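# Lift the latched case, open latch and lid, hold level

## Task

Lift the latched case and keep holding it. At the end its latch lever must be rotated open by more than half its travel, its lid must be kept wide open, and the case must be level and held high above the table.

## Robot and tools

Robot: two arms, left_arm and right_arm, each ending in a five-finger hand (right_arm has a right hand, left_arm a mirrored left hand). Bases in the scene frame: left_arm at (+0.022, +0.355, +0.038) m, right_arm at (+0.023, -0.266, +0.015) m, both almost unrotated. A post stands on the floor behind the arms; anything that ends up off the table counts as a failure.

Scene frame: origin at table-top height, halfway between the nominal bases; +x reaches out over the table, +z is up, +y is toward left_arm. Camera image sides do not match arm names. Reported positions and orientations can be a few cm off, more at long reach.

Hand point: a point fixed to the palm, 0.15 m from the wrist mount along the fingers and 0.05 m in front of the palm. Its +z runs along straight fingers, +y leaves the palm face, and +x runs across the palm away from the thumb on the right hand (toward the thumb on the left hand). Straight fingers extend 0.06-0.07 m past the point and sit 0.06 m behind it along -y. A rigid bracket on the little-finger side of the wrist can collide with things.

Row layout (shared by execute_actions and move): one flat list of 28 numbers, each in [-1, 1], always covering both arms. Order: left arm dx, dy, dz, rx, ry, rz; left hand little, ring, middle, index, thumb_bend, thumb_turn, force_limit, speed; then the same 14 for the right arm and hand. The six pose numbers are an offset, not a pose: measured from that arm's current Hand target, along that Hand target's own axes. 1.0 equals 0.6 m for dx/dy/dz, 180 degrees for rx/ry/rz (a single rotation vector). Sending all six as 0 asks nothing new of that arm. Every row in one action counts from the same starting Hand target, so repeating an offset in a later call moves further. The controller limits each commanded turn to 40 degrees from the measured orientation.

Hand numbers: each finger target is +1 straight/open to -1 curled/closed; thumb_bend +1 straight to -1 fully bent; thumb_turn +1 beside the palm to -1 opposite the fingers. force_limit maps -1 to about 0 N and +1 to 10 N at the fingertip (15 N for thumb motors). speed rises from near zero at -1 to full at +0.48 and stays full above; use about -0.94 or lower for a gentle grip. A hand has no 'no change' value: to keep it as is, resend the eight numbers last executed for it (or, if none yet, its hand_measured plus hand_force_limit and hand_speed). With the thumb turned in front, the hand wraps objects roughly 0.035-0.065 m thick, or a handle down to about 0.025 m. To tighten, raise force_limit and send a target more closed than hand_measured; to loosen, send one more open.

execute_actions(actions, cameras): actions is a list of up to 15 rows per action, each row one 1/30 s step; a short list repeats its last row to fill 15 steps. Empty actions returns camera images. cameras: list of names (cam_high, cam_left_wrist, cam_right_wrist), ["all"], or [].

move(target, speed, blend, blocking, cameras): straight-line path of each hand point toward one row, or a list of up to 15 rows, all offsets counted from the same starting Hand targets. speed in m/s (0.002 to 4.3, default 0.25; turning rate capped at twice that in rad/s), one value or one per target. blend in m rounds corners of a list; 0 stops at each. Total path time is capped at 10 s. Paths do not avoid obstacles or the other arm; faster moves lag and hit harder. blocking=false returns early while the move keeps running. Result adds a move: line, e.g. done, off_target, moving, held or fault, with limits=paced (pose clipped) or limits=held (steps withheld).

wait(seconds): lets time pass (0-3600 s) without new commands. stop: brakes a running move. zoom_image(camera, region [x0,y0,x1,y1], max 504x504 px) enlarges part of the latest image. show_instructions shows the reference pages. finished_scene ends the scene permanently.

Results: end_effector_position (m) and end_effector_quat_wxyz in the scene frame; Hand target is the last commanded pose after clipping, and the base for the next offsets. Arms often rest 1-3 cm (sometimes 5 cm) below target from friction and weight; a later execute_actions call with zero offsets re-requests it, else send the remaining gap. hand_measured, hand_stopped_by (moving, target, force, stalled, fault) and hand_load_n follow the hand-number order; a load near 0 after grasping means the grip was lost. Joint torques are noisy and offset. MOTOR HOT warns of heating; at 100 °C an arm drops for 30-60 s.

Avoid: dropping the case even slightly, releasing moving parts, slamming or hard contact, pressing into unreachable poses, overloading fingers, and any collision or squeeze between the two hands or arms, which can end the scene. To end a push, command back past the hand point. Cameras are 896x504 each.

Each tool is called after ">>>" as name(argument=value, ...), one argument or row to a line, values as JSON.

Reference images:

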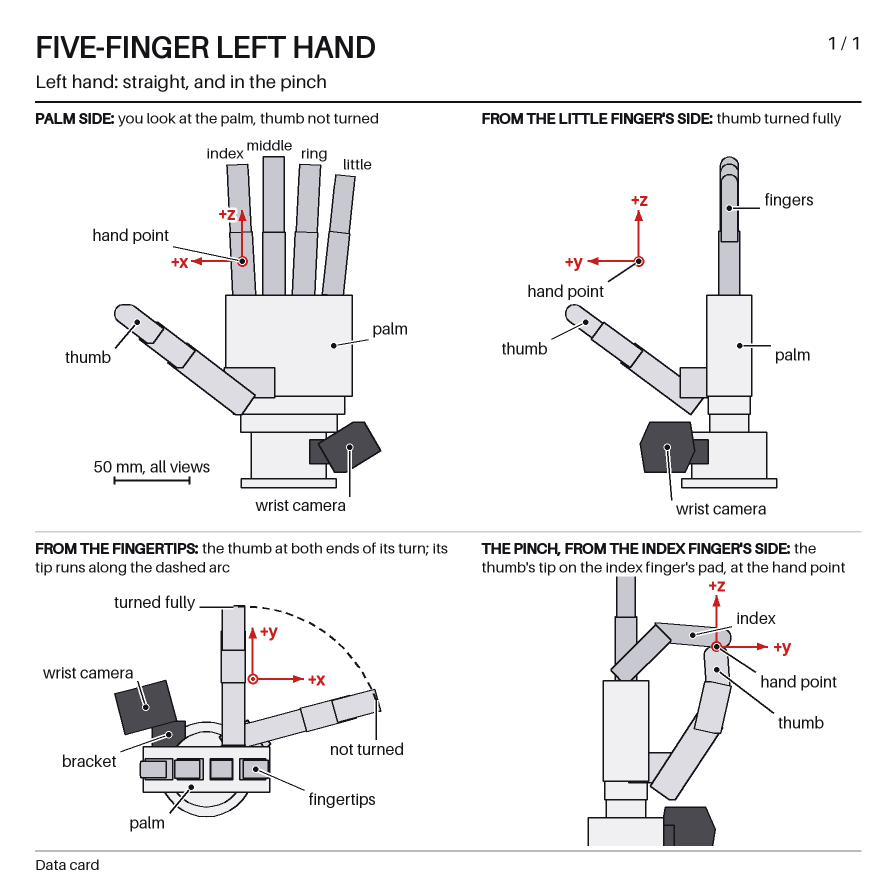

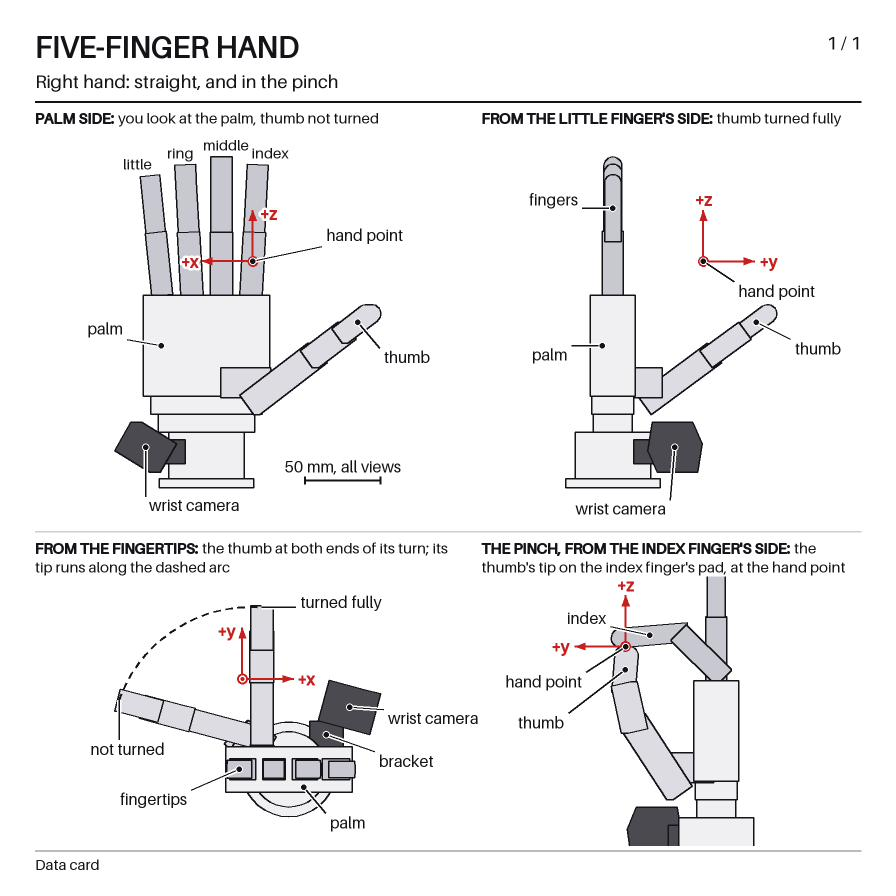

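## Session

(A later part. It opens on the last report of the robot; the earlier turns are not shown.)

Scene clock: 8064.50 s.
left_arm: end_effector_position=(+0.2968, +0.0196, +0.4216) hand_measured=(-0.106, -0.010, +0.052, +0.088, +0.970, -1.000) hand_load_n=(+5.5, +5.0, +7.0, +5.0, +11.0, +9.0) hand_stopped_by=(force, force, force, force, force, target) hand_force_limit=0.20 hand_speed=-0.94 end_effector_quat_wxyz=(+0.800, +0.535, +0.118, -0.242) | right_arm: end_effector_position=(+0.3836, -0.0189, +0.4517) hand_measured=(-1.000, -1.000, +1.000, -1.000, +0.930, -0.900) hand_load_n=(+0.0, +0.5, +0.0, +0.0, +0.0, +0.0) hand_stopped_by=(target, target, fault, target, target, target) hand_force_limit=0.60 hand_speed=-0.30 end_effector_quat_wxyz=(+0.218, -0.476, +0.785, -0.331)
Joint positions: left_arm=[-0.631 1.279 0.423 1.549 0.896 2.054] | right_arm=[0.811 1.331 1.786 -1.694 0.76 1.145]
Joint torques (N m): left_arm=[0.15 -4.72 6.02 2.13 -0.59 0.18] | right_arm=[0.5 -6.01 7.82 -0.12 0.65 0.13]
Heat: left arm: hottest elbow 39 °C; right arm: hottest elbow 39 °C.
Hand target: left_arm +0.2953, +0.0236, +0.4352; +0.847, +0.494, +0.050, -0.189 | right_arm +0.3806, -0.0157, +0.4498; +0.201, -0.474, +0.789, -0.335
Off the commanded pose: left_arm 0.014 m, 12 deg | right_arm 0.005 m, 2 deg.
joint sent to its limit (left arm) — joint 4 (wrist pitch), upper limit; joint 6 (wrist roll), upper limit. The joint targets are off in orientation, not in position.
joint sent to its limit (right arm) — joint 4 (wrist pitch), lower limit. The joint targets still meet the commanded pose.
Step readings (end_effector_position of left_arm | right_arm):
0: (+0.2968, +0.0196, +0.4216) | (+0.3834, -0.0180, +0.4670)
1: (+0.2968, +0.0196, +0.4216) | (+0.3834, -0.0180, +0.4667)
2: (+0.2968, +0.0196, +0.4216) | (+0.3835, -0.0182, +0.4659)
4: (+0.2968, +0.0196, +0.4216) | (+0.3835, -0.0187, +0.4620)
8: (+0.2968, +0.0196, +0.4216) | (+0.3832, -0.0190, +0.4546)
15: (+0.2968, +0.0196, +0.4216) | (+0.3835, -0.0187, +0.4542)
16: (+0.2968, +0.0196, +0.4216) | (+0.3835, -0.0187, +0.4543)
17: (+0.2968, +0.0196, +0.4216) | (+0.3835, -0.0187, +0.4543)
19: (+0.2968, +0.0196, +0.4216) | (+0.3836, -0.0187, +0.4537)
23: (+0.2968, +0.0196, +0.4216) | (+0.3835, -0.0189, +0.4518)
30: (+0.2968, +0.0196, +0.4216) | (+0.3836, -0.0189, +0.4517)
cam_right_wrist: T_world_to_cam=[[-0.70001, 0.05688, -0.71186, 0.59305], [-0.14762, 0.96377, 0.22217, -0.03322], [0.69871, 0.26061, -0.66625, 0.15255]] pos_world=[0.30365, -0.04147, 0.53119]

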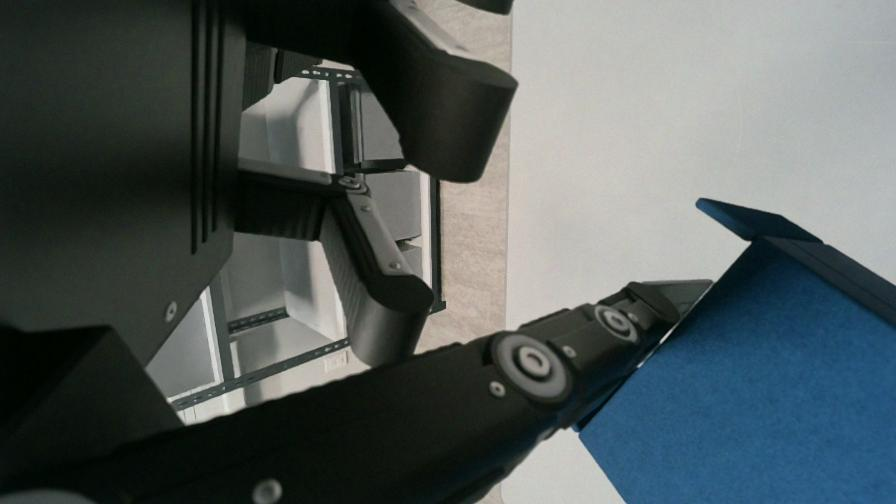

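>>> execute_actions(
  actions=[
    [[0,0,0,0,0,0,-0.6,-0.6,-0.5,-0.47,0.6,-1,0.2,-0.94,0,0.0048,0.0046,0,0,0,-1,-1,1,-1,0.93,-0.9,0.6,-0.3]],
    [[0,0,0,0,0,0,-0.6,-0.6,-0.5,-0.47,0.6,-1,0.2,-0.94,0,0.0048,0.0046,0,0,0,-1,-1,1,-1,0.93,-0.9,0.6,-0.3]],
  ],
  cameras=["cam_right_wrist"],
)

>>> zoom_image(
  camera="cam_right_wrist",
  region=[600, 160, 800, 360],
)

Scene clock: 8070.30 s.
left_arm: end_effector_position=(+0.2968, +0.0196, +0.4216) hand_measured=(-0.106, -0.010, +0.052, +0.088, +0.970, -1.000) hand_load_n=(+5.5, +5.5, +7.0, +5.0, +11.5, +9.0) hand_stopped_by=(force, force, force, force, force, target) hand_force_limit=0.20 hand_speed=-0.94 end_effector_quat_wxyz=(+0.800, +0.535, +0.118, -0.242) | right_arm: end_effector_position=(+0.3840, -0.0192, +0.4472) hand_measured=(-1.000, -1.000, +1.000, -1.000, +0.930, -0.900) hand_load_n=(+0.0, +0.0, +0.0, +0.0, +0.0, +0.0) hand_stopped_by=(target, target, fault, target, target, target) hand_force_limit=0.60 hand_speed=-0.30 end_effector_quat_wxyz=(+0.216, -0.472, +0.788, -0.332)
Joint positions: left_arm=[-0.631 1.279 0.423 1.549 0.896 2.054] | right_arm=[0.811 1.331 1.774 -1.694 0.763 1.161]
Joint torques (N m): left_arm=[0.32 -5.07 6.06 2.11 -0.6 0.2] | right_arm=[0.62 -5.89 7.34 -0.12 0.62 0.1]
Heat: left arm: hottest elbow 39 °C; right arm: hottest elbow 39 °C.
Hand target: left_arm +0.2953, +0.0237, +0.4352; +0.847, +0.494, +0.050, -0.189 | right_arm +0.3806, -0.0156, +0.4418; +0.201, -0.474, +0.789, -0.335
Off the commanded pose: left_arm 0.014 m, 12 deg | right_arm 0.007 m, 2 deg.
joint sent to its limit (left arm) — joint 4 (wrist pitch), upper limit; joint 6 (wrist roll), upper limit. The joint targets are off in orientation, not in position.
joint sent to its limit (right arm) — joint 4 (wrist pitch), lower limit. The joint targets still meet the commanded pose.
Step readings (end_effector_position of left_arm | right_arm):
0: (+0.2968, +0.0196, +0.4216) | (+0.3836, -0.0188, +0.4517)
1: (+0.2968, +0.0196, +0.4216) | (+0.3836, -0.0188, +0.4517)
2: (+0.2968, +0.0196, +0.4216) | (+0.3836, -0.0188, +0.4514)
4: (+0.2968, +0.0196, +0.4216) | (+0.3836, -0.0191, +0.4502)
8: (+0.2968, +0.0196, +0.4216) | (+0.3835, -0.0192, +0.4484)
15: (+0.2968, +0.0196, +0.4216) | (+0.3836, -0.0192, +0.4485)
16: (+0.2968, +0.0196, +0.4216) | (+0.3836, -0.0191, +0.4485)
17: (+0.2968, +0.0196, +0.4216) | (+0.3837, -0.0192, +0.4484)
19: (+0.2968, +0.0196, +0.4216) | (+0.3837, -0.0193, +0.4475)
23: (+0.2968, +0.0196, +0.4216) | (+0.3839, -0.0193, +0.4472)
30: (+0.2968, +0.0196, +0.4216) | (+0.3840, -0.0192, +0.4472)
cam_right_wrist: T_world_to_cam=[[-0.70015, 0.06577, -0.71096, 0.58996], [-0.13561, 0.96537, 0.22285, -0.03662], [0.701, 0.25244, -0.66698, 0.1487]] pos_world=[0.30386, -0.04098, 0.52679]

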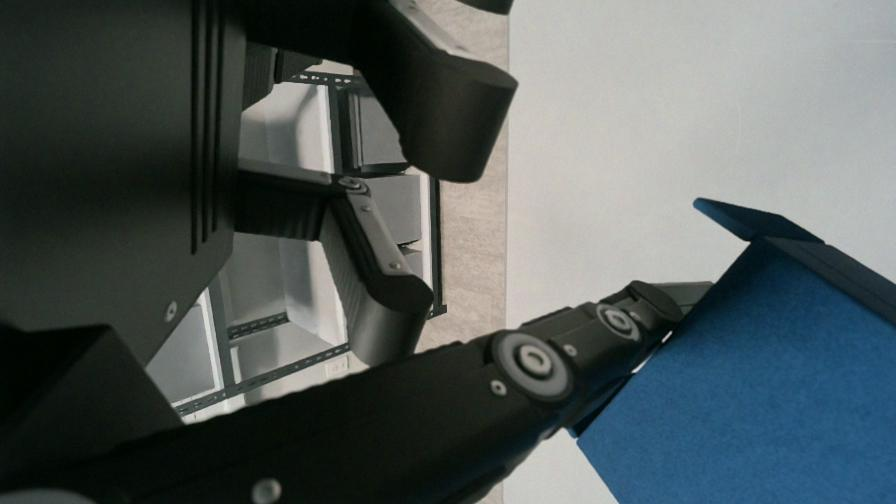

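Scaled by 2.520 from the camera's image (finer frame: 1280x720).

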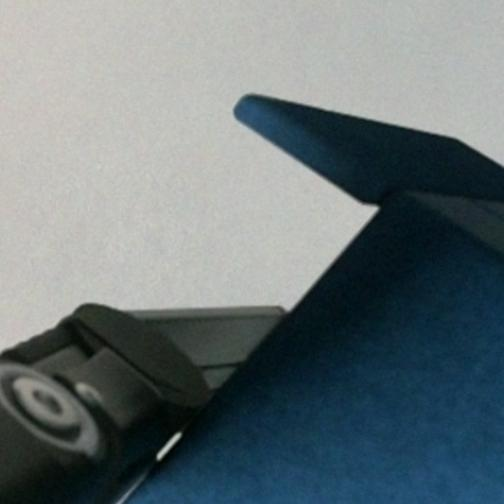

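>>> execute_actions(
  actions=[
    [[0,0,0,0,0,0,-0.6,-0.6,-0.5,-0.47,0.6,-1,0.2,-0.94,0,0.0048,0.0046,0,0,0,-1,-1,1,-1,0.89,-0.9,0.6,-0.3]],
    [[0,0,0,0,0,0,-0.6,-0.6,-0.5,-0.47,0.6,-1,0.2,-0.94,0,0.0048,0.0046,0,0,0,-1,-1,1,-1,0.86,-0.9,0.6,-0.3]],
  ],
  cameras=["cam_right_wrist"],
)

>>> zoom_image(
  camera="cam_right_wrist",
  region=[600, 160, 800, 360],
)

Scene clock: 8078.10 s.
left_arm: end_effector_position=(+0.2975, +0.0190, +0.4203) hand_measured=(-0.106, -0.010, +0.052, +0.088, +0.970, -1.000) hand_load_n=(+5.5, +5.0, +7.0, +5.5, +11.0, +9.5) hand_stopped_by=(force, force, force, force, force, target) hand_force_limit=0.20 hand_speed=-0.94 end_effector_quat_wxyz=(+0.798, +0.535, +0.123, -0.249) | right_arm: end_effector_position=(+0.3840, -0.0189, +0.4432) hand_measured=(-1.000, -1.000, +1.000, -1.000, +0.860, -0.900) hand_load_n=(+0.0, +0.0, +0.0, +0.0, +0.5, +0.0) hand_stopped_by=(target, target, fault, target, target, target) hand_force_limit=0.60 hand_speed=-0.30 end_effector_quat_wxyz=(+0.214, -0.468, +0.790, -0.333)
Joint positions: left_arm=[-0.631 1.28 0.423 1.549 0.897 2.04] | right_arm=[0.813 1.331 1.763 -1.694 0.766 1.178]
Joint torques (N m): left_arm=[0.38 -4.89 5.98 2.21 -0.68 0.35] | right_arm=[0.38 -5.66 6.83 -0.17 0.56 0.08]
Heat: left arm: hottest elbow 39 °C; right arm: hottest elbow 40 °C.
Hand target: left_arm +0.2953, +0.0237, +0.4352; +0.847, +0.494, +0.050, -0.189 | right_arm +0.3806, -0.0156, +0.4339; +0.201, -0.473, +0.789, -0.335
Off the commanded pose: left_arm 0.016 m, 13 deg | right_arm 0.010 m, 2 deg.
joint sent to its limit (left arm) — joint 4 (wrist pitch), upper limit; joint 6 (wrist roll), upper limit. The joint targets are off in orientation, not in position.
joint sent to its limit (right arm) — joint 4 (wrist pitch), lower limit. The joint targets still meet the commanded pose.
Step readings (end_effector_position of left_arm | right_arm):
0: (+0.2968, +0.0196, +0.4216) | (+0.3840, -0.0192, +0.4472)
1: (+0.2968, +0.0196, +0.4216) | (+0.3840, -0.0192, +0.4472)
2: (+0.2968, +0.0196, +0.4216) | (+0.3841, -0.0193, +0.4470)
4: (+0.2969, +0.0195, +0.4215) | (+0.3840, -0.0193, +0.4461)
8: (+0.2972, +0.0194, +0.4211) | (+0.3841, -0.0193, +0.4454)
15: (+0.2972, +0.0194, +0.4211) | (+0.3841, -0.0192, +0.4455)
16: (+0.2972, +0.0194, +0.4211) | (+0.3842, -0.0192, +0.4455)
17: (+0.2972, +0.0194, +0.4211) | (+0.3842, -0.0193, +0.4450)
19: (+0.2974, +0.0192, +0.4208) | (+0.3839, -0.0191, +0.4441)
23: (+0.2975, +0.0190, +0.4203) | (+0.3839, -0.0190, +0.4431)
30: (+0.2975, +0.0190, +0.4203) | (+0.3840, -0.0189, +0.4432)
cam_right_wrist: T_world_to_cam=[[-0.69924, 0.07335, -0.71111, 0.58695], [-0.12566, 0.96662, 0.22327, -0.03998], [0.70375, 0.24548, -0.66668, 0.14456]] pos_world=[0.30366, -0.03989, 0.52269]

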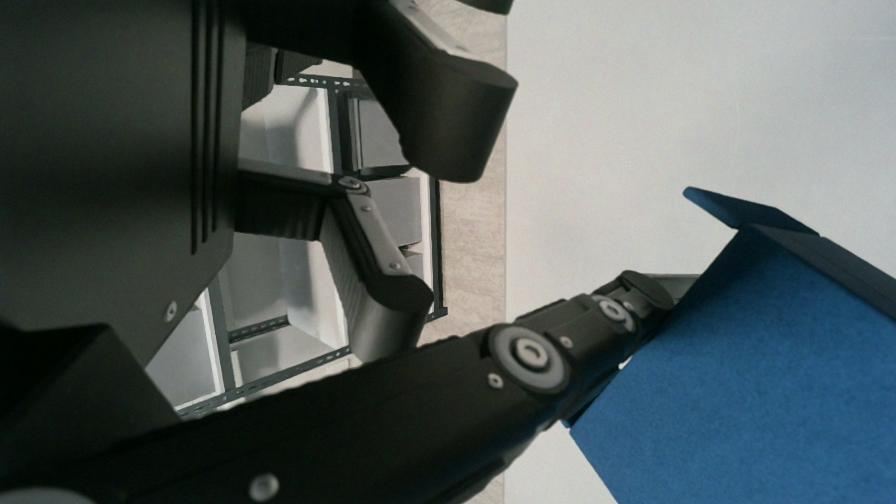

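Scaled by 2.520 from the camera's image (finer frame: 1280x720).

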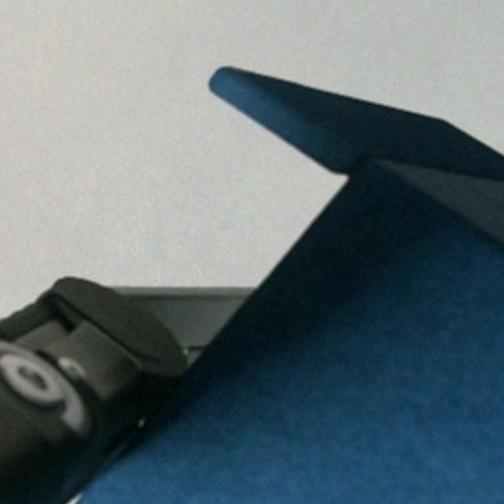

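>>> execute_actions(
  actions=[
    [[0,0,0,0,0,0,-0.6,-0.6,-0.5,-0.47,0.6,-1,0.2,-0.94,0,0.0055,0.0053,0,0,0,-1,-1,1,-1,0.82,-0.9,0.6,-0.3]],
    [[0,0,0,0,0,0,-0.6,-0.6,-0.5,-0.47,0.6,-1,0.2,-0.94,0,0.0055,0.0053,0,0,0,-1,-1,1,-1,0.78,-0.9,0.6,-0.3]],
  ],
  cameras=["cam_right_wrist","cam_left_wrist"],
)

>>> zoom_image(
  camera="cam_right_wrist",
  region=[580, 160, 780, 360],
)

Scene clock: 8083.63 s.
left_arm: end_effector_position=(+0.2989, +0.0178, +0.4149) hand_measured=(-0.106, -0.010, +0.052, +0.088, +0.970, -1.000) hand_load_n=(+5.5, +5.0, +7.0, +6.0, +11.0, +9.5) hand_stopped_by=(force, force, force, force, force, target) hand_force_limit=0.20 hand_speed=-0.94 end_effector_quat_wxyz=(+0.794, +0.536, +0.131, -0.255) | right_arm: end_effector_position=(+0.3813, -0.0202, +0.4333) hand_measured=(-1.000, -1.000, +1.000, -1.000, +0.780, -0.900) hand_load_n=(+0.0, +0.0, +0.0, +0.0, +1.0, +0.0) hand_stopped_by=(target, target, fault, target, target, target) hand_force_limit=0.60 hand_speed=-0.30 end_effector_quat_wxyz=(+0.206, -0.470, +0.790, -0.335)
Joint positions: left_arm=[-0.631 1.285 0.419 1.544 0.898 2.029] | right_arm=[0.816 1.327 1.736 -1.694 0.767 1.186]
Joint torques (N m): left_arm=[0.32 -5.48 6.31 2.41 -0.77 0.46] | right_arm=[0.44 -6.07 6.63 0.39 0.56 0.06]
Heat: left arm: hottest elbow 39 °C; right arm: hottest elbow 39 °C.
Hand target: left_arm +0.2953, +0.0236, +0.4353; +0.847, +0.494, +0.050, -0.189 | right_arm +0.3805, -0.0155, +0.4247; +0.201, -0.474, +0.789, -0.335
Off the commanded pose: left_arm 0.021 m, 14 deg | right_arm 0.010 m, 1 deg.
joint sent to its limit (left arm) — joint 4 (wrist pitch), upper limit; joint 6 (wrist roll), upper limit. The joint targets are off in orientation, not in position.
Step readings (end_effector_position of left_arm | right_arm):
0: (+0.2975, +0.0190, +0.4203) | (+0.3840, -0.0189, +0.4432)
1: (+0.2975, +0.0190, +0.4203) | (+0.3840, -0.0189, +0.4432)
2: (+0.2976, +0.0189, +0.4202) | (+0.3840, -0.0190, +0.4426)
4: (+0.2981, +0.0186, +0.4194) | (+0.3835, -0.0189, +0.4412)
8: (+0.2983, +0.0183, +0.4176) | (+0.3832, -0.0190, +0.4392)
15: (+0.2982, +0.0184, +0.4175) | (+0.3833, -0.0189, +0.4391)
16: (+0.2982, +0.0184, +0.4175) | (+0.3832, -0.0190, +0.4389)
17: (+0.2982, +0.0184, +0.4174) | (+0.3831, -0.0192, +0.4383)
19: (+0.2987, +0.0180, +0.4167) | (+0.3821, -0.0196, +0.4364)
23: (+0.2989, +0.0178, +0.4151) | (+0.3814, -0.0201, +0.4336)
30: (+0.2989, +0.0178, +0.4149) | (+0.3813, -0.0202, +0.4333)
cam_left_wrist: T_world_to_cam=[[-0.36867, -0.33503, -0.86709, 0.4678], [0.81386, 0.33436, -0.47522, -0.05513], [0.44913, -0.88089, 0.1494, -0.06775]] pos_world=[0.24776, 0.11547, 0.38954]
cam_right_wrist: T_world_to_cam=[[-0.7084, 0.06706, -0.70262, 0.57786], [-0.11991, 0.96957, 0.21344, -0.03486], [0.69555, 0.23545, -0.6788, 0.14837]] pos_world=[0.30197, -0.03989, 0.51417]
Images, in order (width x height): cam_left_wrist 896x504, cam_right_wrist 896x504.

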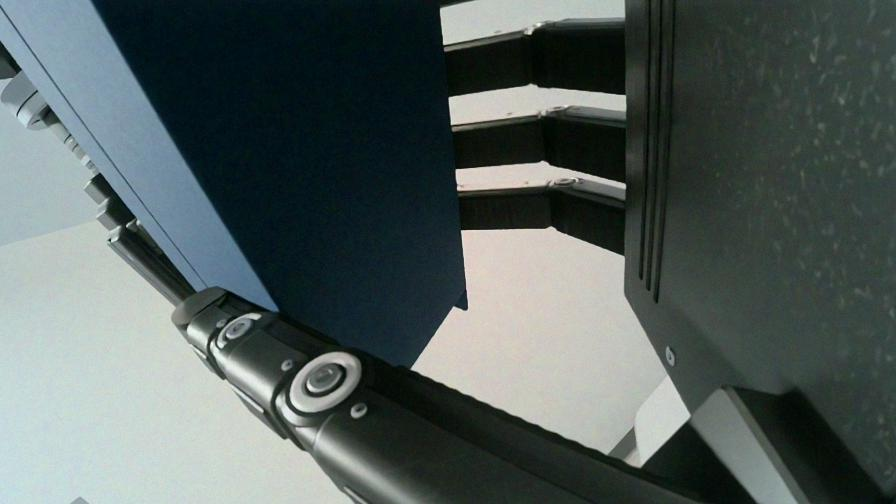

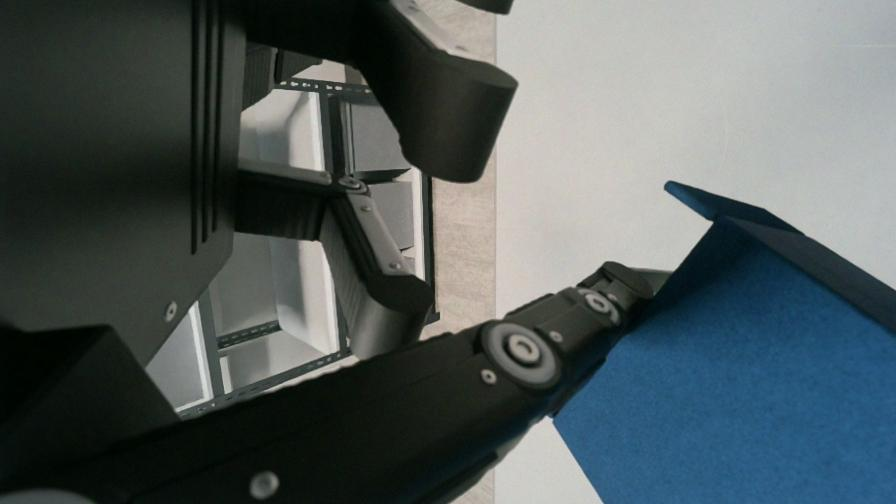

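Scaled by 2.520 from the camera's image (finer frame: 1280x720).

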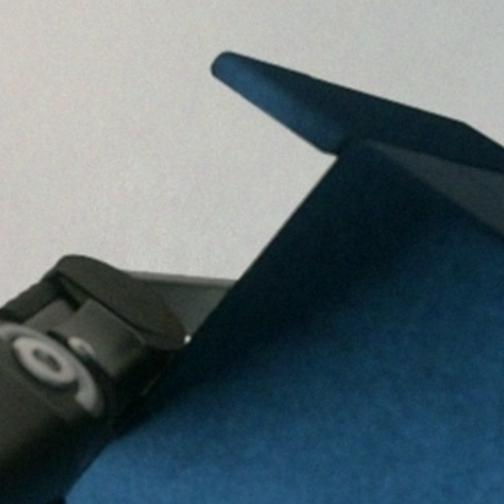

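>>> execute_actions(
  actions=[
    [[0,0,0,0,0,0,-0.6,-0.6,-0.5,-0.47,0.6,-1,0.2,-0.94,0,0.0037,0.0105,0,0,0,-1,-1,1,-1,0.76,-0.9,0.6,-0.3]],
    [[0,0,0,0,0,0,-0.6,-0.6,-0.5,-0.47,0.6,-1,0.2,-0.94,0,0.0037,0.0105,0,0,0,-1,-1,1,-1,0.74,-0.9,0.6,-0.3]],
    [[0,0,0,0,0,0,-0.6,-0.6,-0.5,-0.47,0.6,-1,0.2,-0.94,0,0.0037,0.0105,0,0,0,-1,-1,1,-1,0.72,-0.9,0.6,-0.3]],
  ],
  cameras=["cam_right_wrist","cam_left_wrist"],
)

>>> zoom_image(
  camera="cam_right_wrist",
  region=[560, 140, 760, 340],
)

Scene clock: 8096.63 s.
left_arm: end_effector_position=(+0.2997, +0.0176, +0.4142) hand_measured=(-0.106, -0.010, +0.052, +0.088, +0.970, -1.000) hand_load_n=(+5.5, +5.0, +7.0, +5.5, +11.0, +9.5) hand_stopped_by=(force, force, force, force, force, target) hand_force_limit=0.20 hand_speed=-0.94 end_effector_quat_wxyz=(+0.793, +0.536, +0.134, -0.257) | right_arm: end_effector_position=(+0.3832, -0.0167, +0.4156) hand_measured=(-1.000, -1.000, +1.000, -1.000, +0.720, -0.900) hand_load_n=(+0.0, +0.0, +0.0, +0.0, +1.5, +0.0) hand_stopped_by=(target, target, fault, target, target, target) hand_force_limit=0.60 hand_speed=-0.30 end_effector_quat_wxyz=(+0.210, -0.470, +0.791, -0.331)
Joint positions: left_arm=[-0.631 1.286 0.419 1.542 0.896 2.025] | right_arm=[0.816 1.311 1.67 -1.632 0.761 1.182]
Joint torques (N m): left_arm=[0.26 -5.6 6.28 2.56 -0.69 0.52] | right_arm=[-1.49 -5.71 6.91 0.69 0.54 -0.15]
Heat: left arm: hottest elbow 39 °C; right arm: hottest elbow 39 °C.
Hand target: left_arm +0.2954, +0.0236, +0.4352; +0.847, +0.494, +0.050, -0.189 | right_arm +0.3885, -0.0197, +0.4068; +0.201, -0.474, +0.789, -0.335
Off the commanded pose: left_arm 0.022 m, 15 deg | right_arm 0.011 m, 1 deg.
joint sent to its limit (left arm) — joint 4 (wrist pitch), upper limit; joint 6 (wrist roll), upper limit. The joint targets are off in orientation, not in position.
Step readings (end_effector_position of left_arm | right_arm):
0: (+0.2989, +0.0178, +0.4149) | (+0.3813, -0.0202, +0.4333)
1: (+0.2989, +0.0178, +0.4149) | (+0.3813, -0.0202, +0.4331)
2: (+0.2989, +0.0178, +0.4149) | (+0.3815, -0.0200, +0.4325)
4: (+0.2990, +0.0178, +0.4148) | (+0.3812, -0.0202, +0.4304)
8: (+0.2990, +0.0178, +0.4148) | (+0.3813, -0.0201, +0.4271)
15: (+0.2990, +0.0178, +0.4148) | (+0.3815, -0.0199, +0.4269)
16: (+0.2990, +0.0178, +0.4148) | (+0.3815, -0.0198, +0.4268)
17: (+0.2991, +0.0178, +0.4148) | (+0.3819, -0.0195, +0.4264)
19: (+0.2993, +0.0177, +0.4145) | (+0.3819, -0.0189, +0.4245)
23: (+0.2993, +0.0177, +0.4145) | (+0.3822, -0.0185, +0.4212)
30: (+0.2993, +0.0177, +0.4145) | (+0.3824, -0.0183, +0.4210)
31: (+0.2993, +0.0177, +0.4145) | (+0.3825, -0.0183, +0.4211)
32: (+0.2994, +0.0177, +0.4145) | (+0.3827, -0.0179, +0.4207)
34: (+0.2997, +0.0176, +0.4142) | (+0.3827, -0.0173, +0.4188)
38: (+0.2997, +0.0176, +0.4142) | (+0.3831, -0.0169, +0.4158)
45: (+0.2997, +0.0176, +0.4142) | (+0.3832, -0.0167, +0.4156)
cam_left_wrist: T_world_to_cam=[[-0.37416, -0.33424, -0.86503, 0.46811], [0.81082, 0.33481, -0.48008, -0.05323], [0.45009, -0.88101, 0.14574, -0.06698]] pos_world=[0.24845, 0.11528, 0.38914]
cam_right_wrist: T_world_to_cam=[[-0.70616, 0.07118, -0.70446, 0.56651], [-0.12462, 0.96691, 0.22261, -0.03622], [0.697, 0.24499, -0.67392, 0.1318]] pos_world=[0.30367, -0.03759, 0.49598]
Images, in order (width x height): cam_left_wrist 896x504, cam_right_wrist 896x504.

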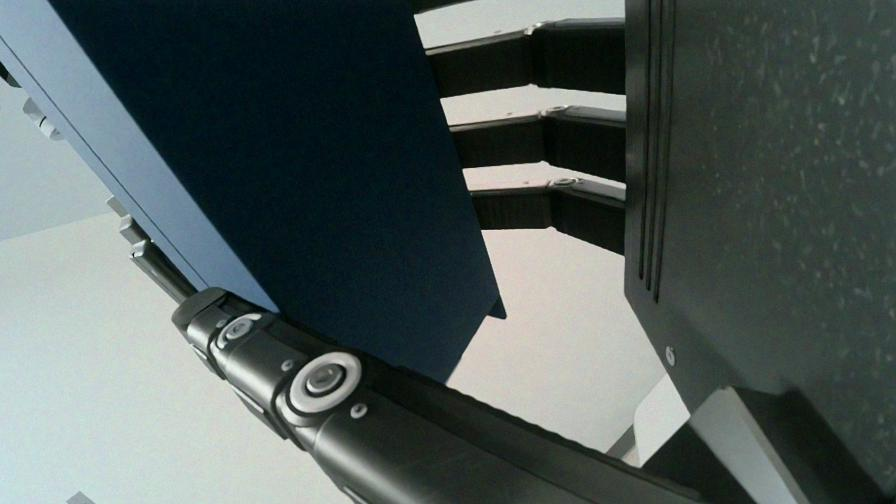

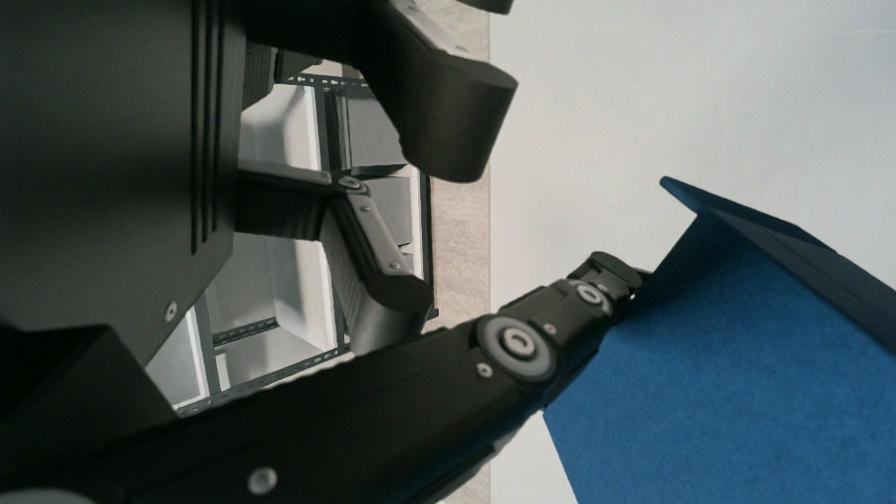

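Scaled by 2.520 from the camera's image (finer frame: 1280x720).

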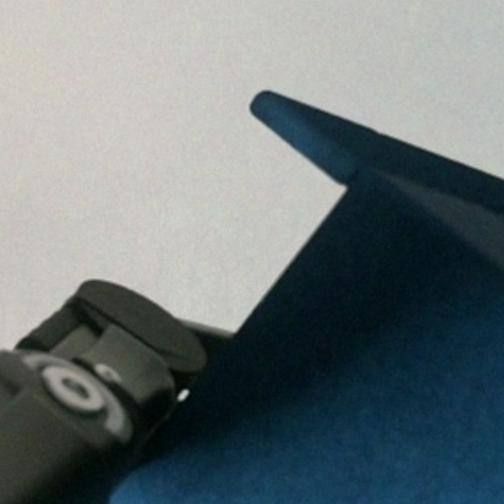

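>>> move(
  target=[
    [0,0,0,0,0,0,-0.6,-0.6,-0.5,-0.47,0.6,-1,0.2,-0.94,0,-0.036,-0.0346,0,0,0,-1,-1,1,-1,0.9,-0.9,0.6,-0.3],
    [0,0,0,0,0,0,-0.6,-0.6,-0.5,-0.47,0.6,-1,0.2,-0.94,0,-0.144,-0.1385,0,0,0,-1,-1,1,-1,0.9,-0.9,0.6,-0.3],
  ],
  speed=0.1,
  cameras=["cam_right_wrist"],
)

Scene clock: 8274.13 s.
left_arm: end_effector_position=(+0.2985, +0.0188, +0.4165) hand_measured=(-0.106, -0.010, +0.052, +0.088, +0.970, -1.000) hand_load_n=(+5.5, +5.0, +6.5, +5.0, +11.0, +9.0) hand_stopped_by=(force, force, force, force, force, target) hand_force_limit=0.20 hand_speed=-0.94 end_effector_quat_wxyz=(+0.797, +0.536, +0.125, -0.246) | right_arm: end_effector_position=(+0.3867, -0.0154, +0.5152) hand_measured=(-1.000, -1.000, +1.000, -1.000, +0.900, -0.900) hand_load_n=(+0.0, +0.0, +0.0, +0.0, +0.0, +0.0) hand_stopped_by=(target, target, fault, target, target, target) hand_force_limit=0.60 hand_speed=-0.30 end_effector_quat_wxyz=(+0.268, -0.488, +0.766, -0.322)
Joint positions: left_arm=[-0.631 1.286 0.419 1.546 0.895 2.05] | right_arm=[0.805 1.342 1.952 -1.694 0.746 1.035]
Joint torques (N m): left_arm=[0.32 -5.6 6.3 2.25 -0.55 0.24] | right_arm=[-1.32 -5.54 10.1 0.1 0.5 -0.12]
Heat: left arm: hottest elbow 38 °C; right arm: hottest elbow 38 °C.
Hand target: left_arm +0.2954, +0.0237, +0.4353; +0.847, +0.494, +0.050, -0.189 | right_arm +0.3888, -0.0198, +0.5265; +0.201, -0.474, +0.789, -0.335
Off the commanded pose: left_arm 0.020 m, 13 deg | right_arm 0.012 m, 8 deg.
joint sent to its limit (left arm) — joint 4 (wrist pitch), upper limit; joint 6 (wrist roll), upper limit. The joint targets are off in orientation, not in position.
joint sent to its limit (right arm) — joint 4 (wrist pitch), lower limit. The joint targets are off in orientation, not in position.
move: off_target (right_arm)
cam_right_wrist: T_world_to_cam=[[-0.65219, 0.03969, -0.75702, 0.64481], [-0.23408, 0.93928, 0.25091, -0.03185], [0.72101, 0.34084, -0.6033, 0.15191]] pos_world=[0.30355, -0.04745, 0.58777]

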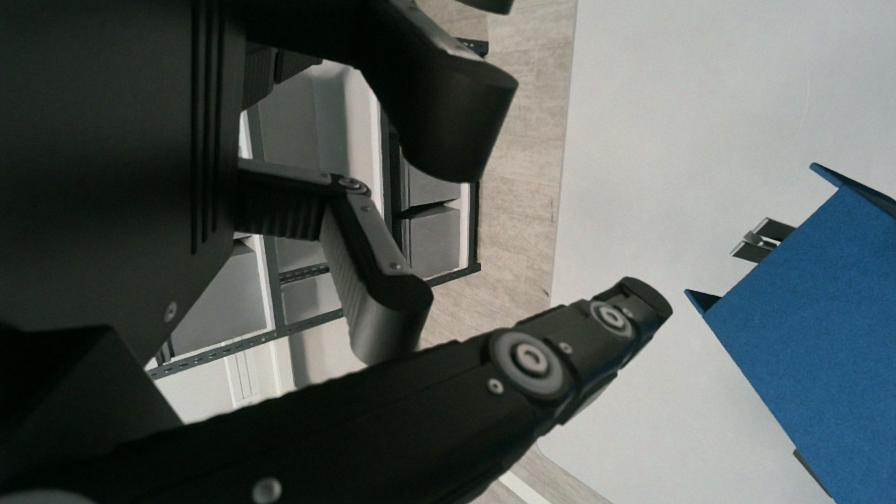

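>>> move(
  target=[0,0,0,0,0,0,-0.6,-0.6,-0.5,-0.47,0.6,-1,0.2,-0.94,-0.026,0.1015,-0.1495,0,0,0,-1,-1,1,-1,0.9,-0.9,0.6,-0.3],
  speed=0.1,
  cameras=["cam_right_wrist","cam_high"],
)

>>> zoom_image(
  camera="cam_high",
  region=[390, 0, 530, 140],
)

Scene clock: 8288.57 s.
left_arm: end_effector_position=(+0.2985, +0.0188, +0.4165) hand_measured=(-0.106, -0.010, +0.052, +0.088, +0.970, -1.000) hand_load_n=(+5.5, +5.0, +7.0, +5.0, +11.0, +9.0) hand_stopped_by=(force, force, force, force, force, target) hand_force_limit=0.20 hand_speed=-0.94 end_effector_quat_wxyz=(+0.797, +0.536, +0.125, -0.246) | right_arm: end_effector_position=(+0.3078, +0.0477, +0.5411) hand_measured=(-1.000, -1.000, +1.000, -1.000, +0.900, -0.900) hand_load_n=(+0.0, +0.0, +0.0, +0.0, +0.0, +0.0) hand_stopped_by=(target, target, fault, target, target, target) hand_force_limit=0.60 hand_speed=-0.30 end_effector_quat_wxyz=(+0.351, -0.514, +0.730, -0.282)
Joint positions: left_arm=[-0.631 1.286 0.419 1.546 0.895 2.05] | right_arm=[1.073 1.273 1.927 -1.694 0.811 1.173]
Joint torques (N m): left_arm=[0.21 -5.42 6.28 2.24 -0.56 0.23] | right_arm=[0.15 -5.95 7.16 0.18 0.56 0.12]
Heat: left arm: hottest elbow 38 °C; right arm: hottest elbow 39 °C.
Hand target: left_arm +0.2954, +0.0237, +0.4353; +0.847, +0.494, +0.050, -0.189 | right_arm +0.3018, +0.0443, +0.5451; +0.201, -0.474, +0.789, -0.335
Off the commanded pose: left_arm 0.020 m, 13 deg | right_arm 0.008 m, 20 deg.
joint sent to its limit (left arm) — joint 4 (wrist pitch), upper limit; joint 6 (wrist roll), upper limit. The joint targets are off in orientation, not in position.
joint sent to its limit (right arm) — joint 4 (wrist pitch), lower limit. The joint targets are off in orientation, not in position.
move: off_target (right_arm)
cam_right_wrist: T_world_to_cam=[[-0.58583, 0.02984, -0.80988, 0.6191], [-0.39556, 0.86168, 0.31787, -0.09903], [0.70735, 0.50657, -0.493, 0.13958]] pos_world=[0.22479, -0.00385, 0.60169]
Images, in order (width x height): cam_high 896x504, cam_right_wrist 896x504.

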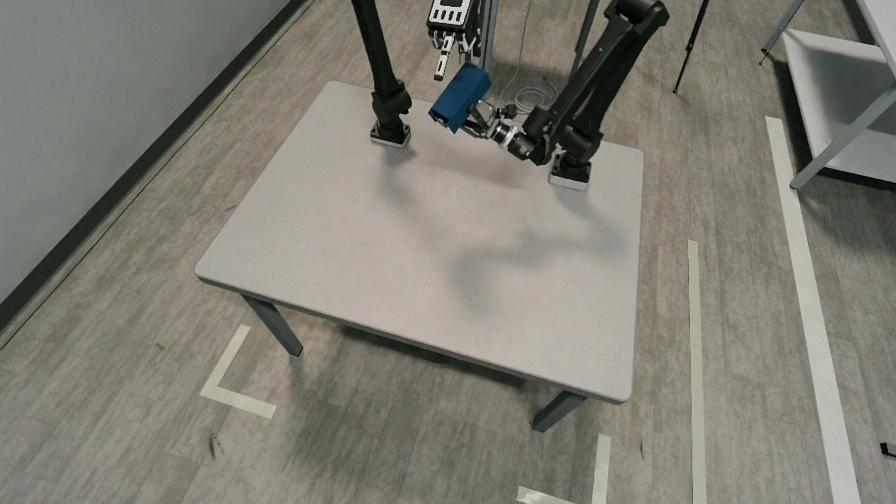

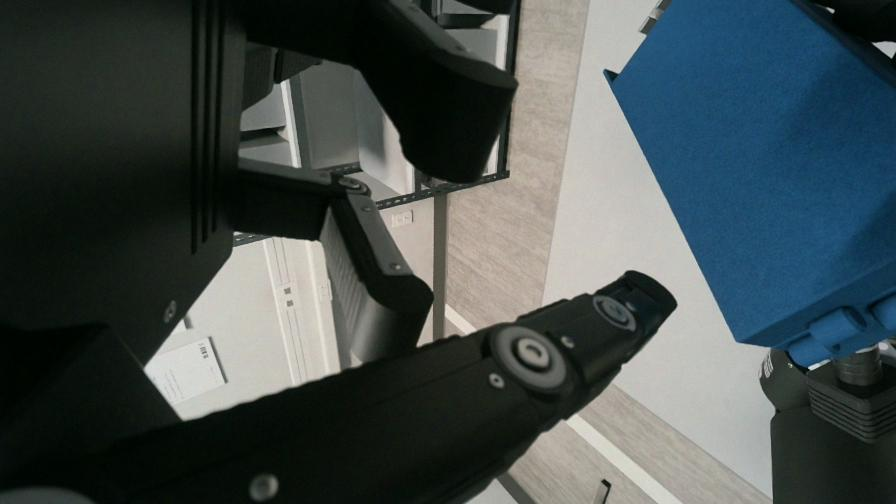

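Scaled by 3.600 from the camera's image (finer frame: 1280x720).

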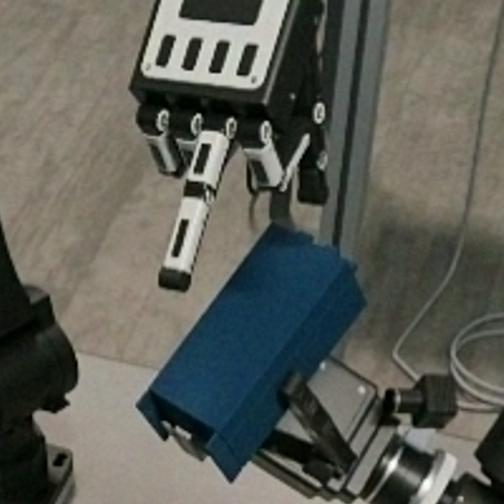

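>>> move(
  target=[0,0,0,0,0,0,-0.6,-0.6,-0.5,-0.47,0.6,-1,0.2,-0.94,0.0185,0.0588,0.0422,0,0,0,-1,-1,1,-1,0.9,-0.9,0.6,-0.3],
  speed=0.08,
  cameras=["cam_right_wrist"],
)

Scene clock: 8311.03 s.
left_arm: end_effector_position=(+0.2985, +0.0188, +0.4165) hand_measured=(-0.106, -0.010, +0.052, +0.088, +0.970, -1.000) hand_load_n=(+5.5, +5.0, +7.0, +5.0, +11.5, +9.0) hand_stopped_by=(force, force, force, force, force, target) hand_force_limit=0.20 hand_speed=-0.94 end_effector_quat_wxyz=(+0.797, +0.536, +0.125, -0.246) | right_arm: end_effector_position=(+0.2986, +0.0394, +0.4977) hand_measured=(-1.000, -1.000, +1.000, -1.000, +0.900, -0.900) hand_load_n=(+0.0, +0.0, +0.0, +0.0, +0.0, +0.0) hand_stopped_by=(target, target, fault, target, target, target) hand_force_limit=0.60 hand_speed=-0.30 end_effector_quat_wxyz=(+0.321, -0.513, +0.745, -0.282)
Joint positions: left_arm=[-0.631 1.286 0.419 1.546 0.895 2.05] | right_arm=[1.077 1.231 1.787 -1.694 0.797 1.245]
Joint torques (N m): left_arm=[0.15 -5.6 6.38 2.21 -0.57 0.22] | right_arm=[0.62 -5.48 7.53 0.02 0.49 0.17]
Heat: left arm: hottest elbow 38 °C; right arm: hottest elbow 39 °C.
Hand target: left_arm +0.2954, +0.0237, +0.4353; +0.847, +0.494, +0.050, -0.189 | right_arm +0.2910, +0.0373, +0.5023; +0.201, -0.473, +0.789, -0.335
Off the commanded pose: left_arm 0.020 m, 13 deg | right_arm 0.009 m, 17 deg.
joint sent to its limit (left arm) — joint 4 (wrist pitch), upper limit; joint 6 (wrist roll), upper limit. The joint targets are off in orientation, not in position.
joint sent to its limit (right arm) — joint 4 (wrist pitch), lower limit. The joint targets are off in orientation, not in position.
move: off_target (right_arm)
cam_right_wrist: T_world_to_cam=[[-0.62716, 0.0333, -0.77818, 0.57514], [-0.3492, 0.88103, 0.31913, -0.09692], [0.69623, 0.47188, -0.54092, 0.15742]] pos_world=[0.21726, -0.00805, 0.56364]

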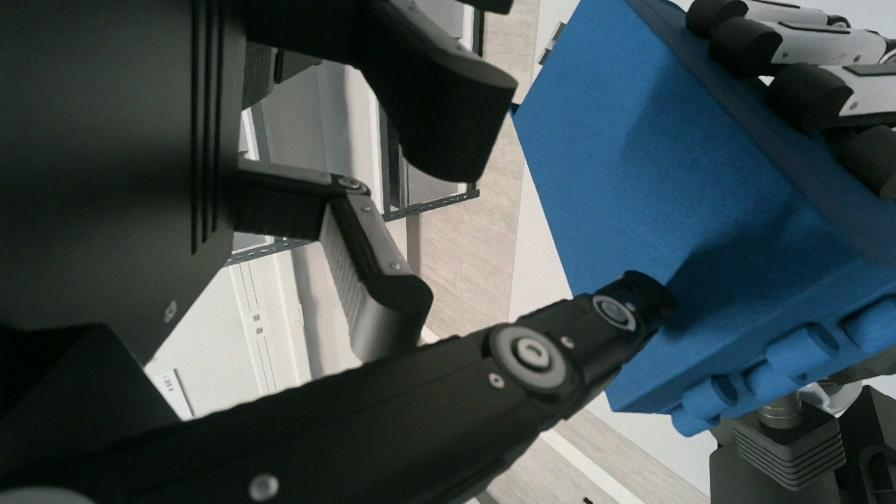

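>>> move(
  target=[0,0,0,0,0,0,-0.6,-0.6,-0.5,-0.47,0.6,-1,0.2,-0.94,0,0.0216,0.0208,0,0,0,-1,-1,1,-1,0.9,-0.9,0.6,-0.3],
  speed=0.05,
)

>>> move(
  target=[0,0,0,0,0,0,-0.6,-0.6,-0.5,-0.47,0.6,-1,0.2,-0.94,0,0.0144,0.0138,0,0,0,-1,-1,1,-1,0.9,-0.9,0.6,-0.3],
  speed=0.05,
  cameras=["cam_right_wrist","cam_left_wrist"],
)

Scene clock: 8326.97 s.
left_arm: end_effector_position=(+0.2982, +0.0187, +0.4165) hand_measured=(-0.106, -0.010, +0.052, +0.088, +0.970, -1.000) hand_load_n=(+5.0, +5.0, +7.0, +5.0, +11.0, +9.0) hand_stopped_by=(force, force, force, force, force, target) hand_force_limit=0.20 hand_speed=-0.94 end_effector_quat_wxyz=(+0.797, +0.537, +0.125, -0.246) | right_arm: end_effector_position=(+0.2970, +0.0360, +0.4894) hand_measured=(-1.000, -1.000, +1.000, -1.000, +0.900, -0.900) hand_load_n=(+0.0, +0.0, +0.0, +0.0, -0.5, +0.0) hand_stopped_by=(target, target, fault, target, target, target) hand_force_limit=0.60 hand_speed=-0.30 end_effector_quat_wxyz=(+0.318, -0.504, +0.753, -0.280)
Joint positions: left_arm=[-0.631 1.286 0.419 1.546 0.896 2.052] | right_arm=[1.077 1.217 1.754 -1.694 0.797 1.28]
Joint torques (N m): left_arm=[0.32 -5.25 6.31 2.25 -0.62 0.22] | right_arm=[0.67 -4.6 6.69 0.01 0.38 0.1]
Heat: left arm: hottest elbow 38 °C; right arm: hottest elbow 38 °C.
Hand target: left_arm +0.2954, +0.0237, +0.4353; +0.847, +0.494, +0.050, -0.189 | right_arm +0.2911, +0.0373, +0.4841; +0.201, -0.474, +0.789, -0.335
Off the commanded pose: left_arm 0.020 m, 13 deg | right_arm 0.008 m, 16 deg.
joint sent to its limit (left arm) — joint 4 (wrist pitch), upper limit; joint 6 (wrist roll), upper limit. The joint targets are off in orientation, not in position.
joint sent to its limit (right arm) — joint 4 (wrist pitch), lower limit. The joint targets are off in orientation, not in position.
move: off_target (right_arm)

Scene clock: 8329.90 s.
left_arm: end_effector_position=(+0.2973, +0.0182, +0.4162) hand_measured=(-0.106, -0.010, +0.052, +0.088, +0.970, -1.000) hand_load_n=(+5.0, +4.5, +7.0, +5.5, +11.0, +9.5) hand_stopped_by=(force, force, force, force, force, target) hand_force_limit=0.20 hand_speed=-0.94 end_effector_quat_wxyz=(+0.796, +0.538, +0.123, -0.247) | right_arm: end_effector_position=(+0.2960, +0.0336, +0.4869) hand_measured=(-1.000, -1.000, +1.000, -1.000, +0.900, -0.900) hand_load_n=(+0.0, +0.0, +0.0, +0.0, +0.0, +1.5) hand_stopped_by=(target, target, fault, target, target, target) hand_force_limit=0.60 hand_speed=-0.30 end_effector_quat_wxyz=(+0.320, -0.493, +0.760, -0.276)
Joint positions: left_arm=[-0.631 1.286 0.419 1.546 0.901 2.052] | right_arm=[1.077 1.206 1.737 -1.694 0.797 1.312]
Joint torques (N m): left_arm=[0.44 -5.48 6.32 2.3 -0.84 0.21] | right_arm=[0.5 -3.72 5.86 0.01 0.32 -0.01]
Heat: left arm: hottest elbow 38 °C; right arm: hottest elbow 38 °C.
Hand target: left_arm +0.2954, +0.0237, +0.4353; +0.847, +0.494, +0.050, -0.189 | right_arm +0.2910, +0.0373, +0.4722; +0.201, -0.473, +0.789, -0.335
Off the commanded pose: left_arm 0.020 m, 13 deg | right_arm 0.016 m, 16 deg.
joint sent to its limit (left arm) — joint 4 (wrist pitch), upper limit; joint 6 (wrist roll), upper limit. The joint targets are off in orientation, not in position.
joint sent to its limit (right arm) — joint 4 (wrist pitch), lower limit. The joint targets are off in orientation, not in position.
move: off_target (right_arm)
cam_left_wrist: T_world_to_cam=[[-0.34616, -0.33791, -0.87521, 0.46511], [0.82275, 0.33895, -0.45628, -0.06401], [0.45083, -0.87803, 0.16068, -0.07219]] pos_world=[0.24621, 0.11548, 0.38947]
cam_right_wrist: T_world_to_cam=[[-0.62937, 0.082, -0.77277, 0.56173], [-0.30951, 0.88569, 0.34606, -0.1142], [0.71281, 0.45698, -0.53204, 0.14745]] pos_world=[0.21308, -0.0123, 0.55205]
Images, in order (width x height): cam_left_wrist 896x504, cam_right_wrist 896x504.

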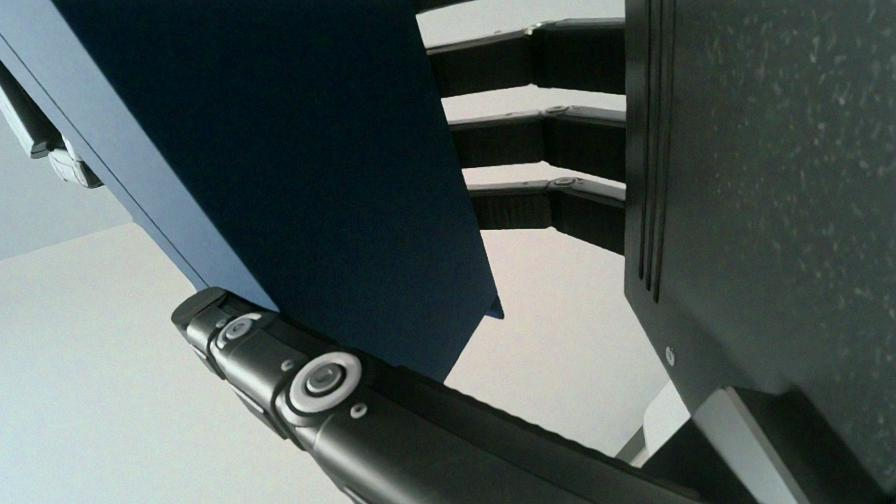

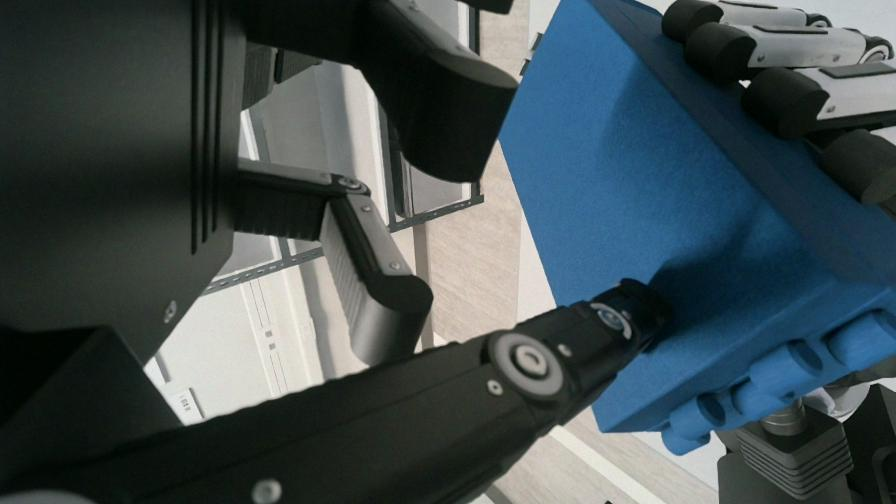

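>>> move(
  target=[0,0,0,0,0,0,-0.6,-0.6,-0.5,-0.47,0.6,-1,0.2,-0.94,-0.0073,0.0208,0.015,0,0,0,-1,-1,1,-1,0.9,-0.9,0.6,-0.3],
  speed=0.05,
  cameras=["cam_right_wrist","cam_left_wrist"],
)

Scene clock: 8335.87 s.
left_arm: end_effector_position=(+0.2971, +0.0180, +0.4123) hand_measured=(-0.106, -0.010, +0.052, +0.088, +0.970, -1.000) hand_load_n=(+5.5, +5.0, +7.0, +5.0, +11.5, +9.5) hand_stopped_by=(force, force, force, force, force, target) hand_force_limit=0.20 hand_speed=-0.94 end_effector_quat_wxyz=(+0.794, +0.540, +0.126, -0.249) | right_arm: end_effector_position=(+0.2956, +0.0333, +0.4809) hand_measured=(-1.000, -1.000, +1.000, -1.000, +0.900, -0.900) hand_load_n=(+0.0, +0.0, +0.0, +0.0, -0.5, +1.0) hand_stopped_by=(target, target, fault, target, target, target) hand_force_limit=0.60 hand_speed=-0.30 end_effector_quat_wxyz=(+0.319, -0.485, +0.766, -0.276)
Joint positions: left_arm=[-0.631 1.289 0.414 1.546 0.903 2.052] | right_arm=[1.08 1.202 1.717 -1.694 0.799 1.342]
Joint torques (N m): left_arm=[0.21 -5.54 6.63 2.43 -0.92 0.19] | right_arm=[0.91 -2.61 5.29 0.02 0.23 -0.06]
Heat: left arm: hottest elbow 38 °C; right arm: hottest elbow 38 °C.
Hand target: left_arm +0.2953, +0.0237, +0.4352; +0.847, +0.494, +0.050, -0.189 | right_arm +0.2911, +0.0423, +0.4569; +0.201, -0.474, +0.789, -0.335
Off the commanded pose: left_arm 0.024 m, 14 deg | right_arm 0.026 m, 15 deg.
joint sent to its limit (left arm) — joint 4 (wrist pitch), upper limit; joint 6 (wrist roll), upper limit. The joint targets are off in orientation, not in position.
joint sent to its limit (right arm) — joint 4 (wrist pitch), lower limit. The joint targets are off in orientation, not in position.
move: off_target (right_arm)
cam_left_wrist: T_world_to_cam=[[-0.35225, -0.33205, -0.87502, 0.46324], [0.82033, 0.34053, -0.45946, -0.06353], [0.45053, -0.87965, 0.15244, -0.06817]] pos_world=[0.246, 0.11549, 0.38654]
cam_right_wrist: T_world_to_cam=[[-0.62944, 0.09893, -0.77072, 0.55528], [-0.29325, 0.88828, 0.35352, -0.12056], [0.71959, 0.44853, -0.53011, 0.14198]] pos_world=[0.21199, -0.01152, 0.54585]
Images, in order (width x height): cam_left_wrist 896x504, cam_right_wrist 896x504.

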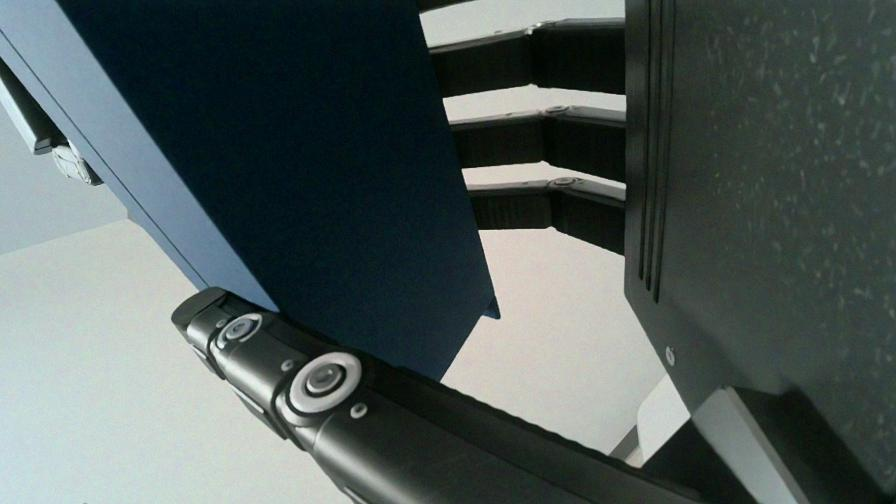

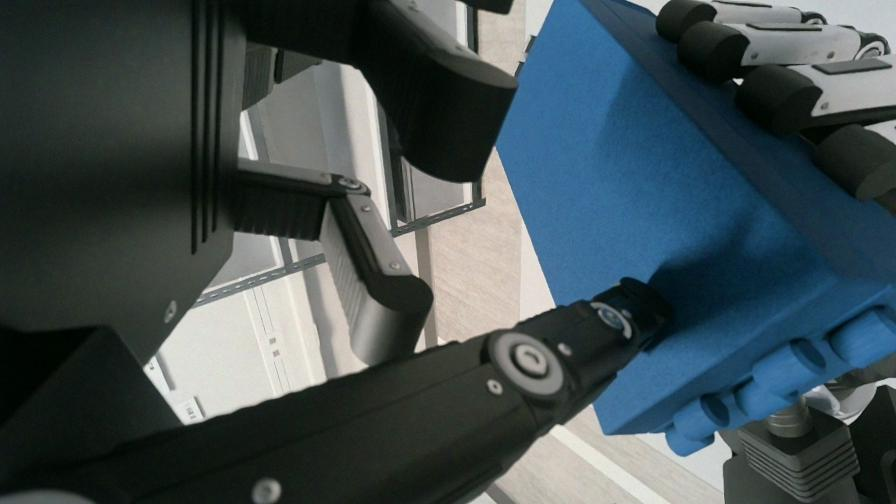

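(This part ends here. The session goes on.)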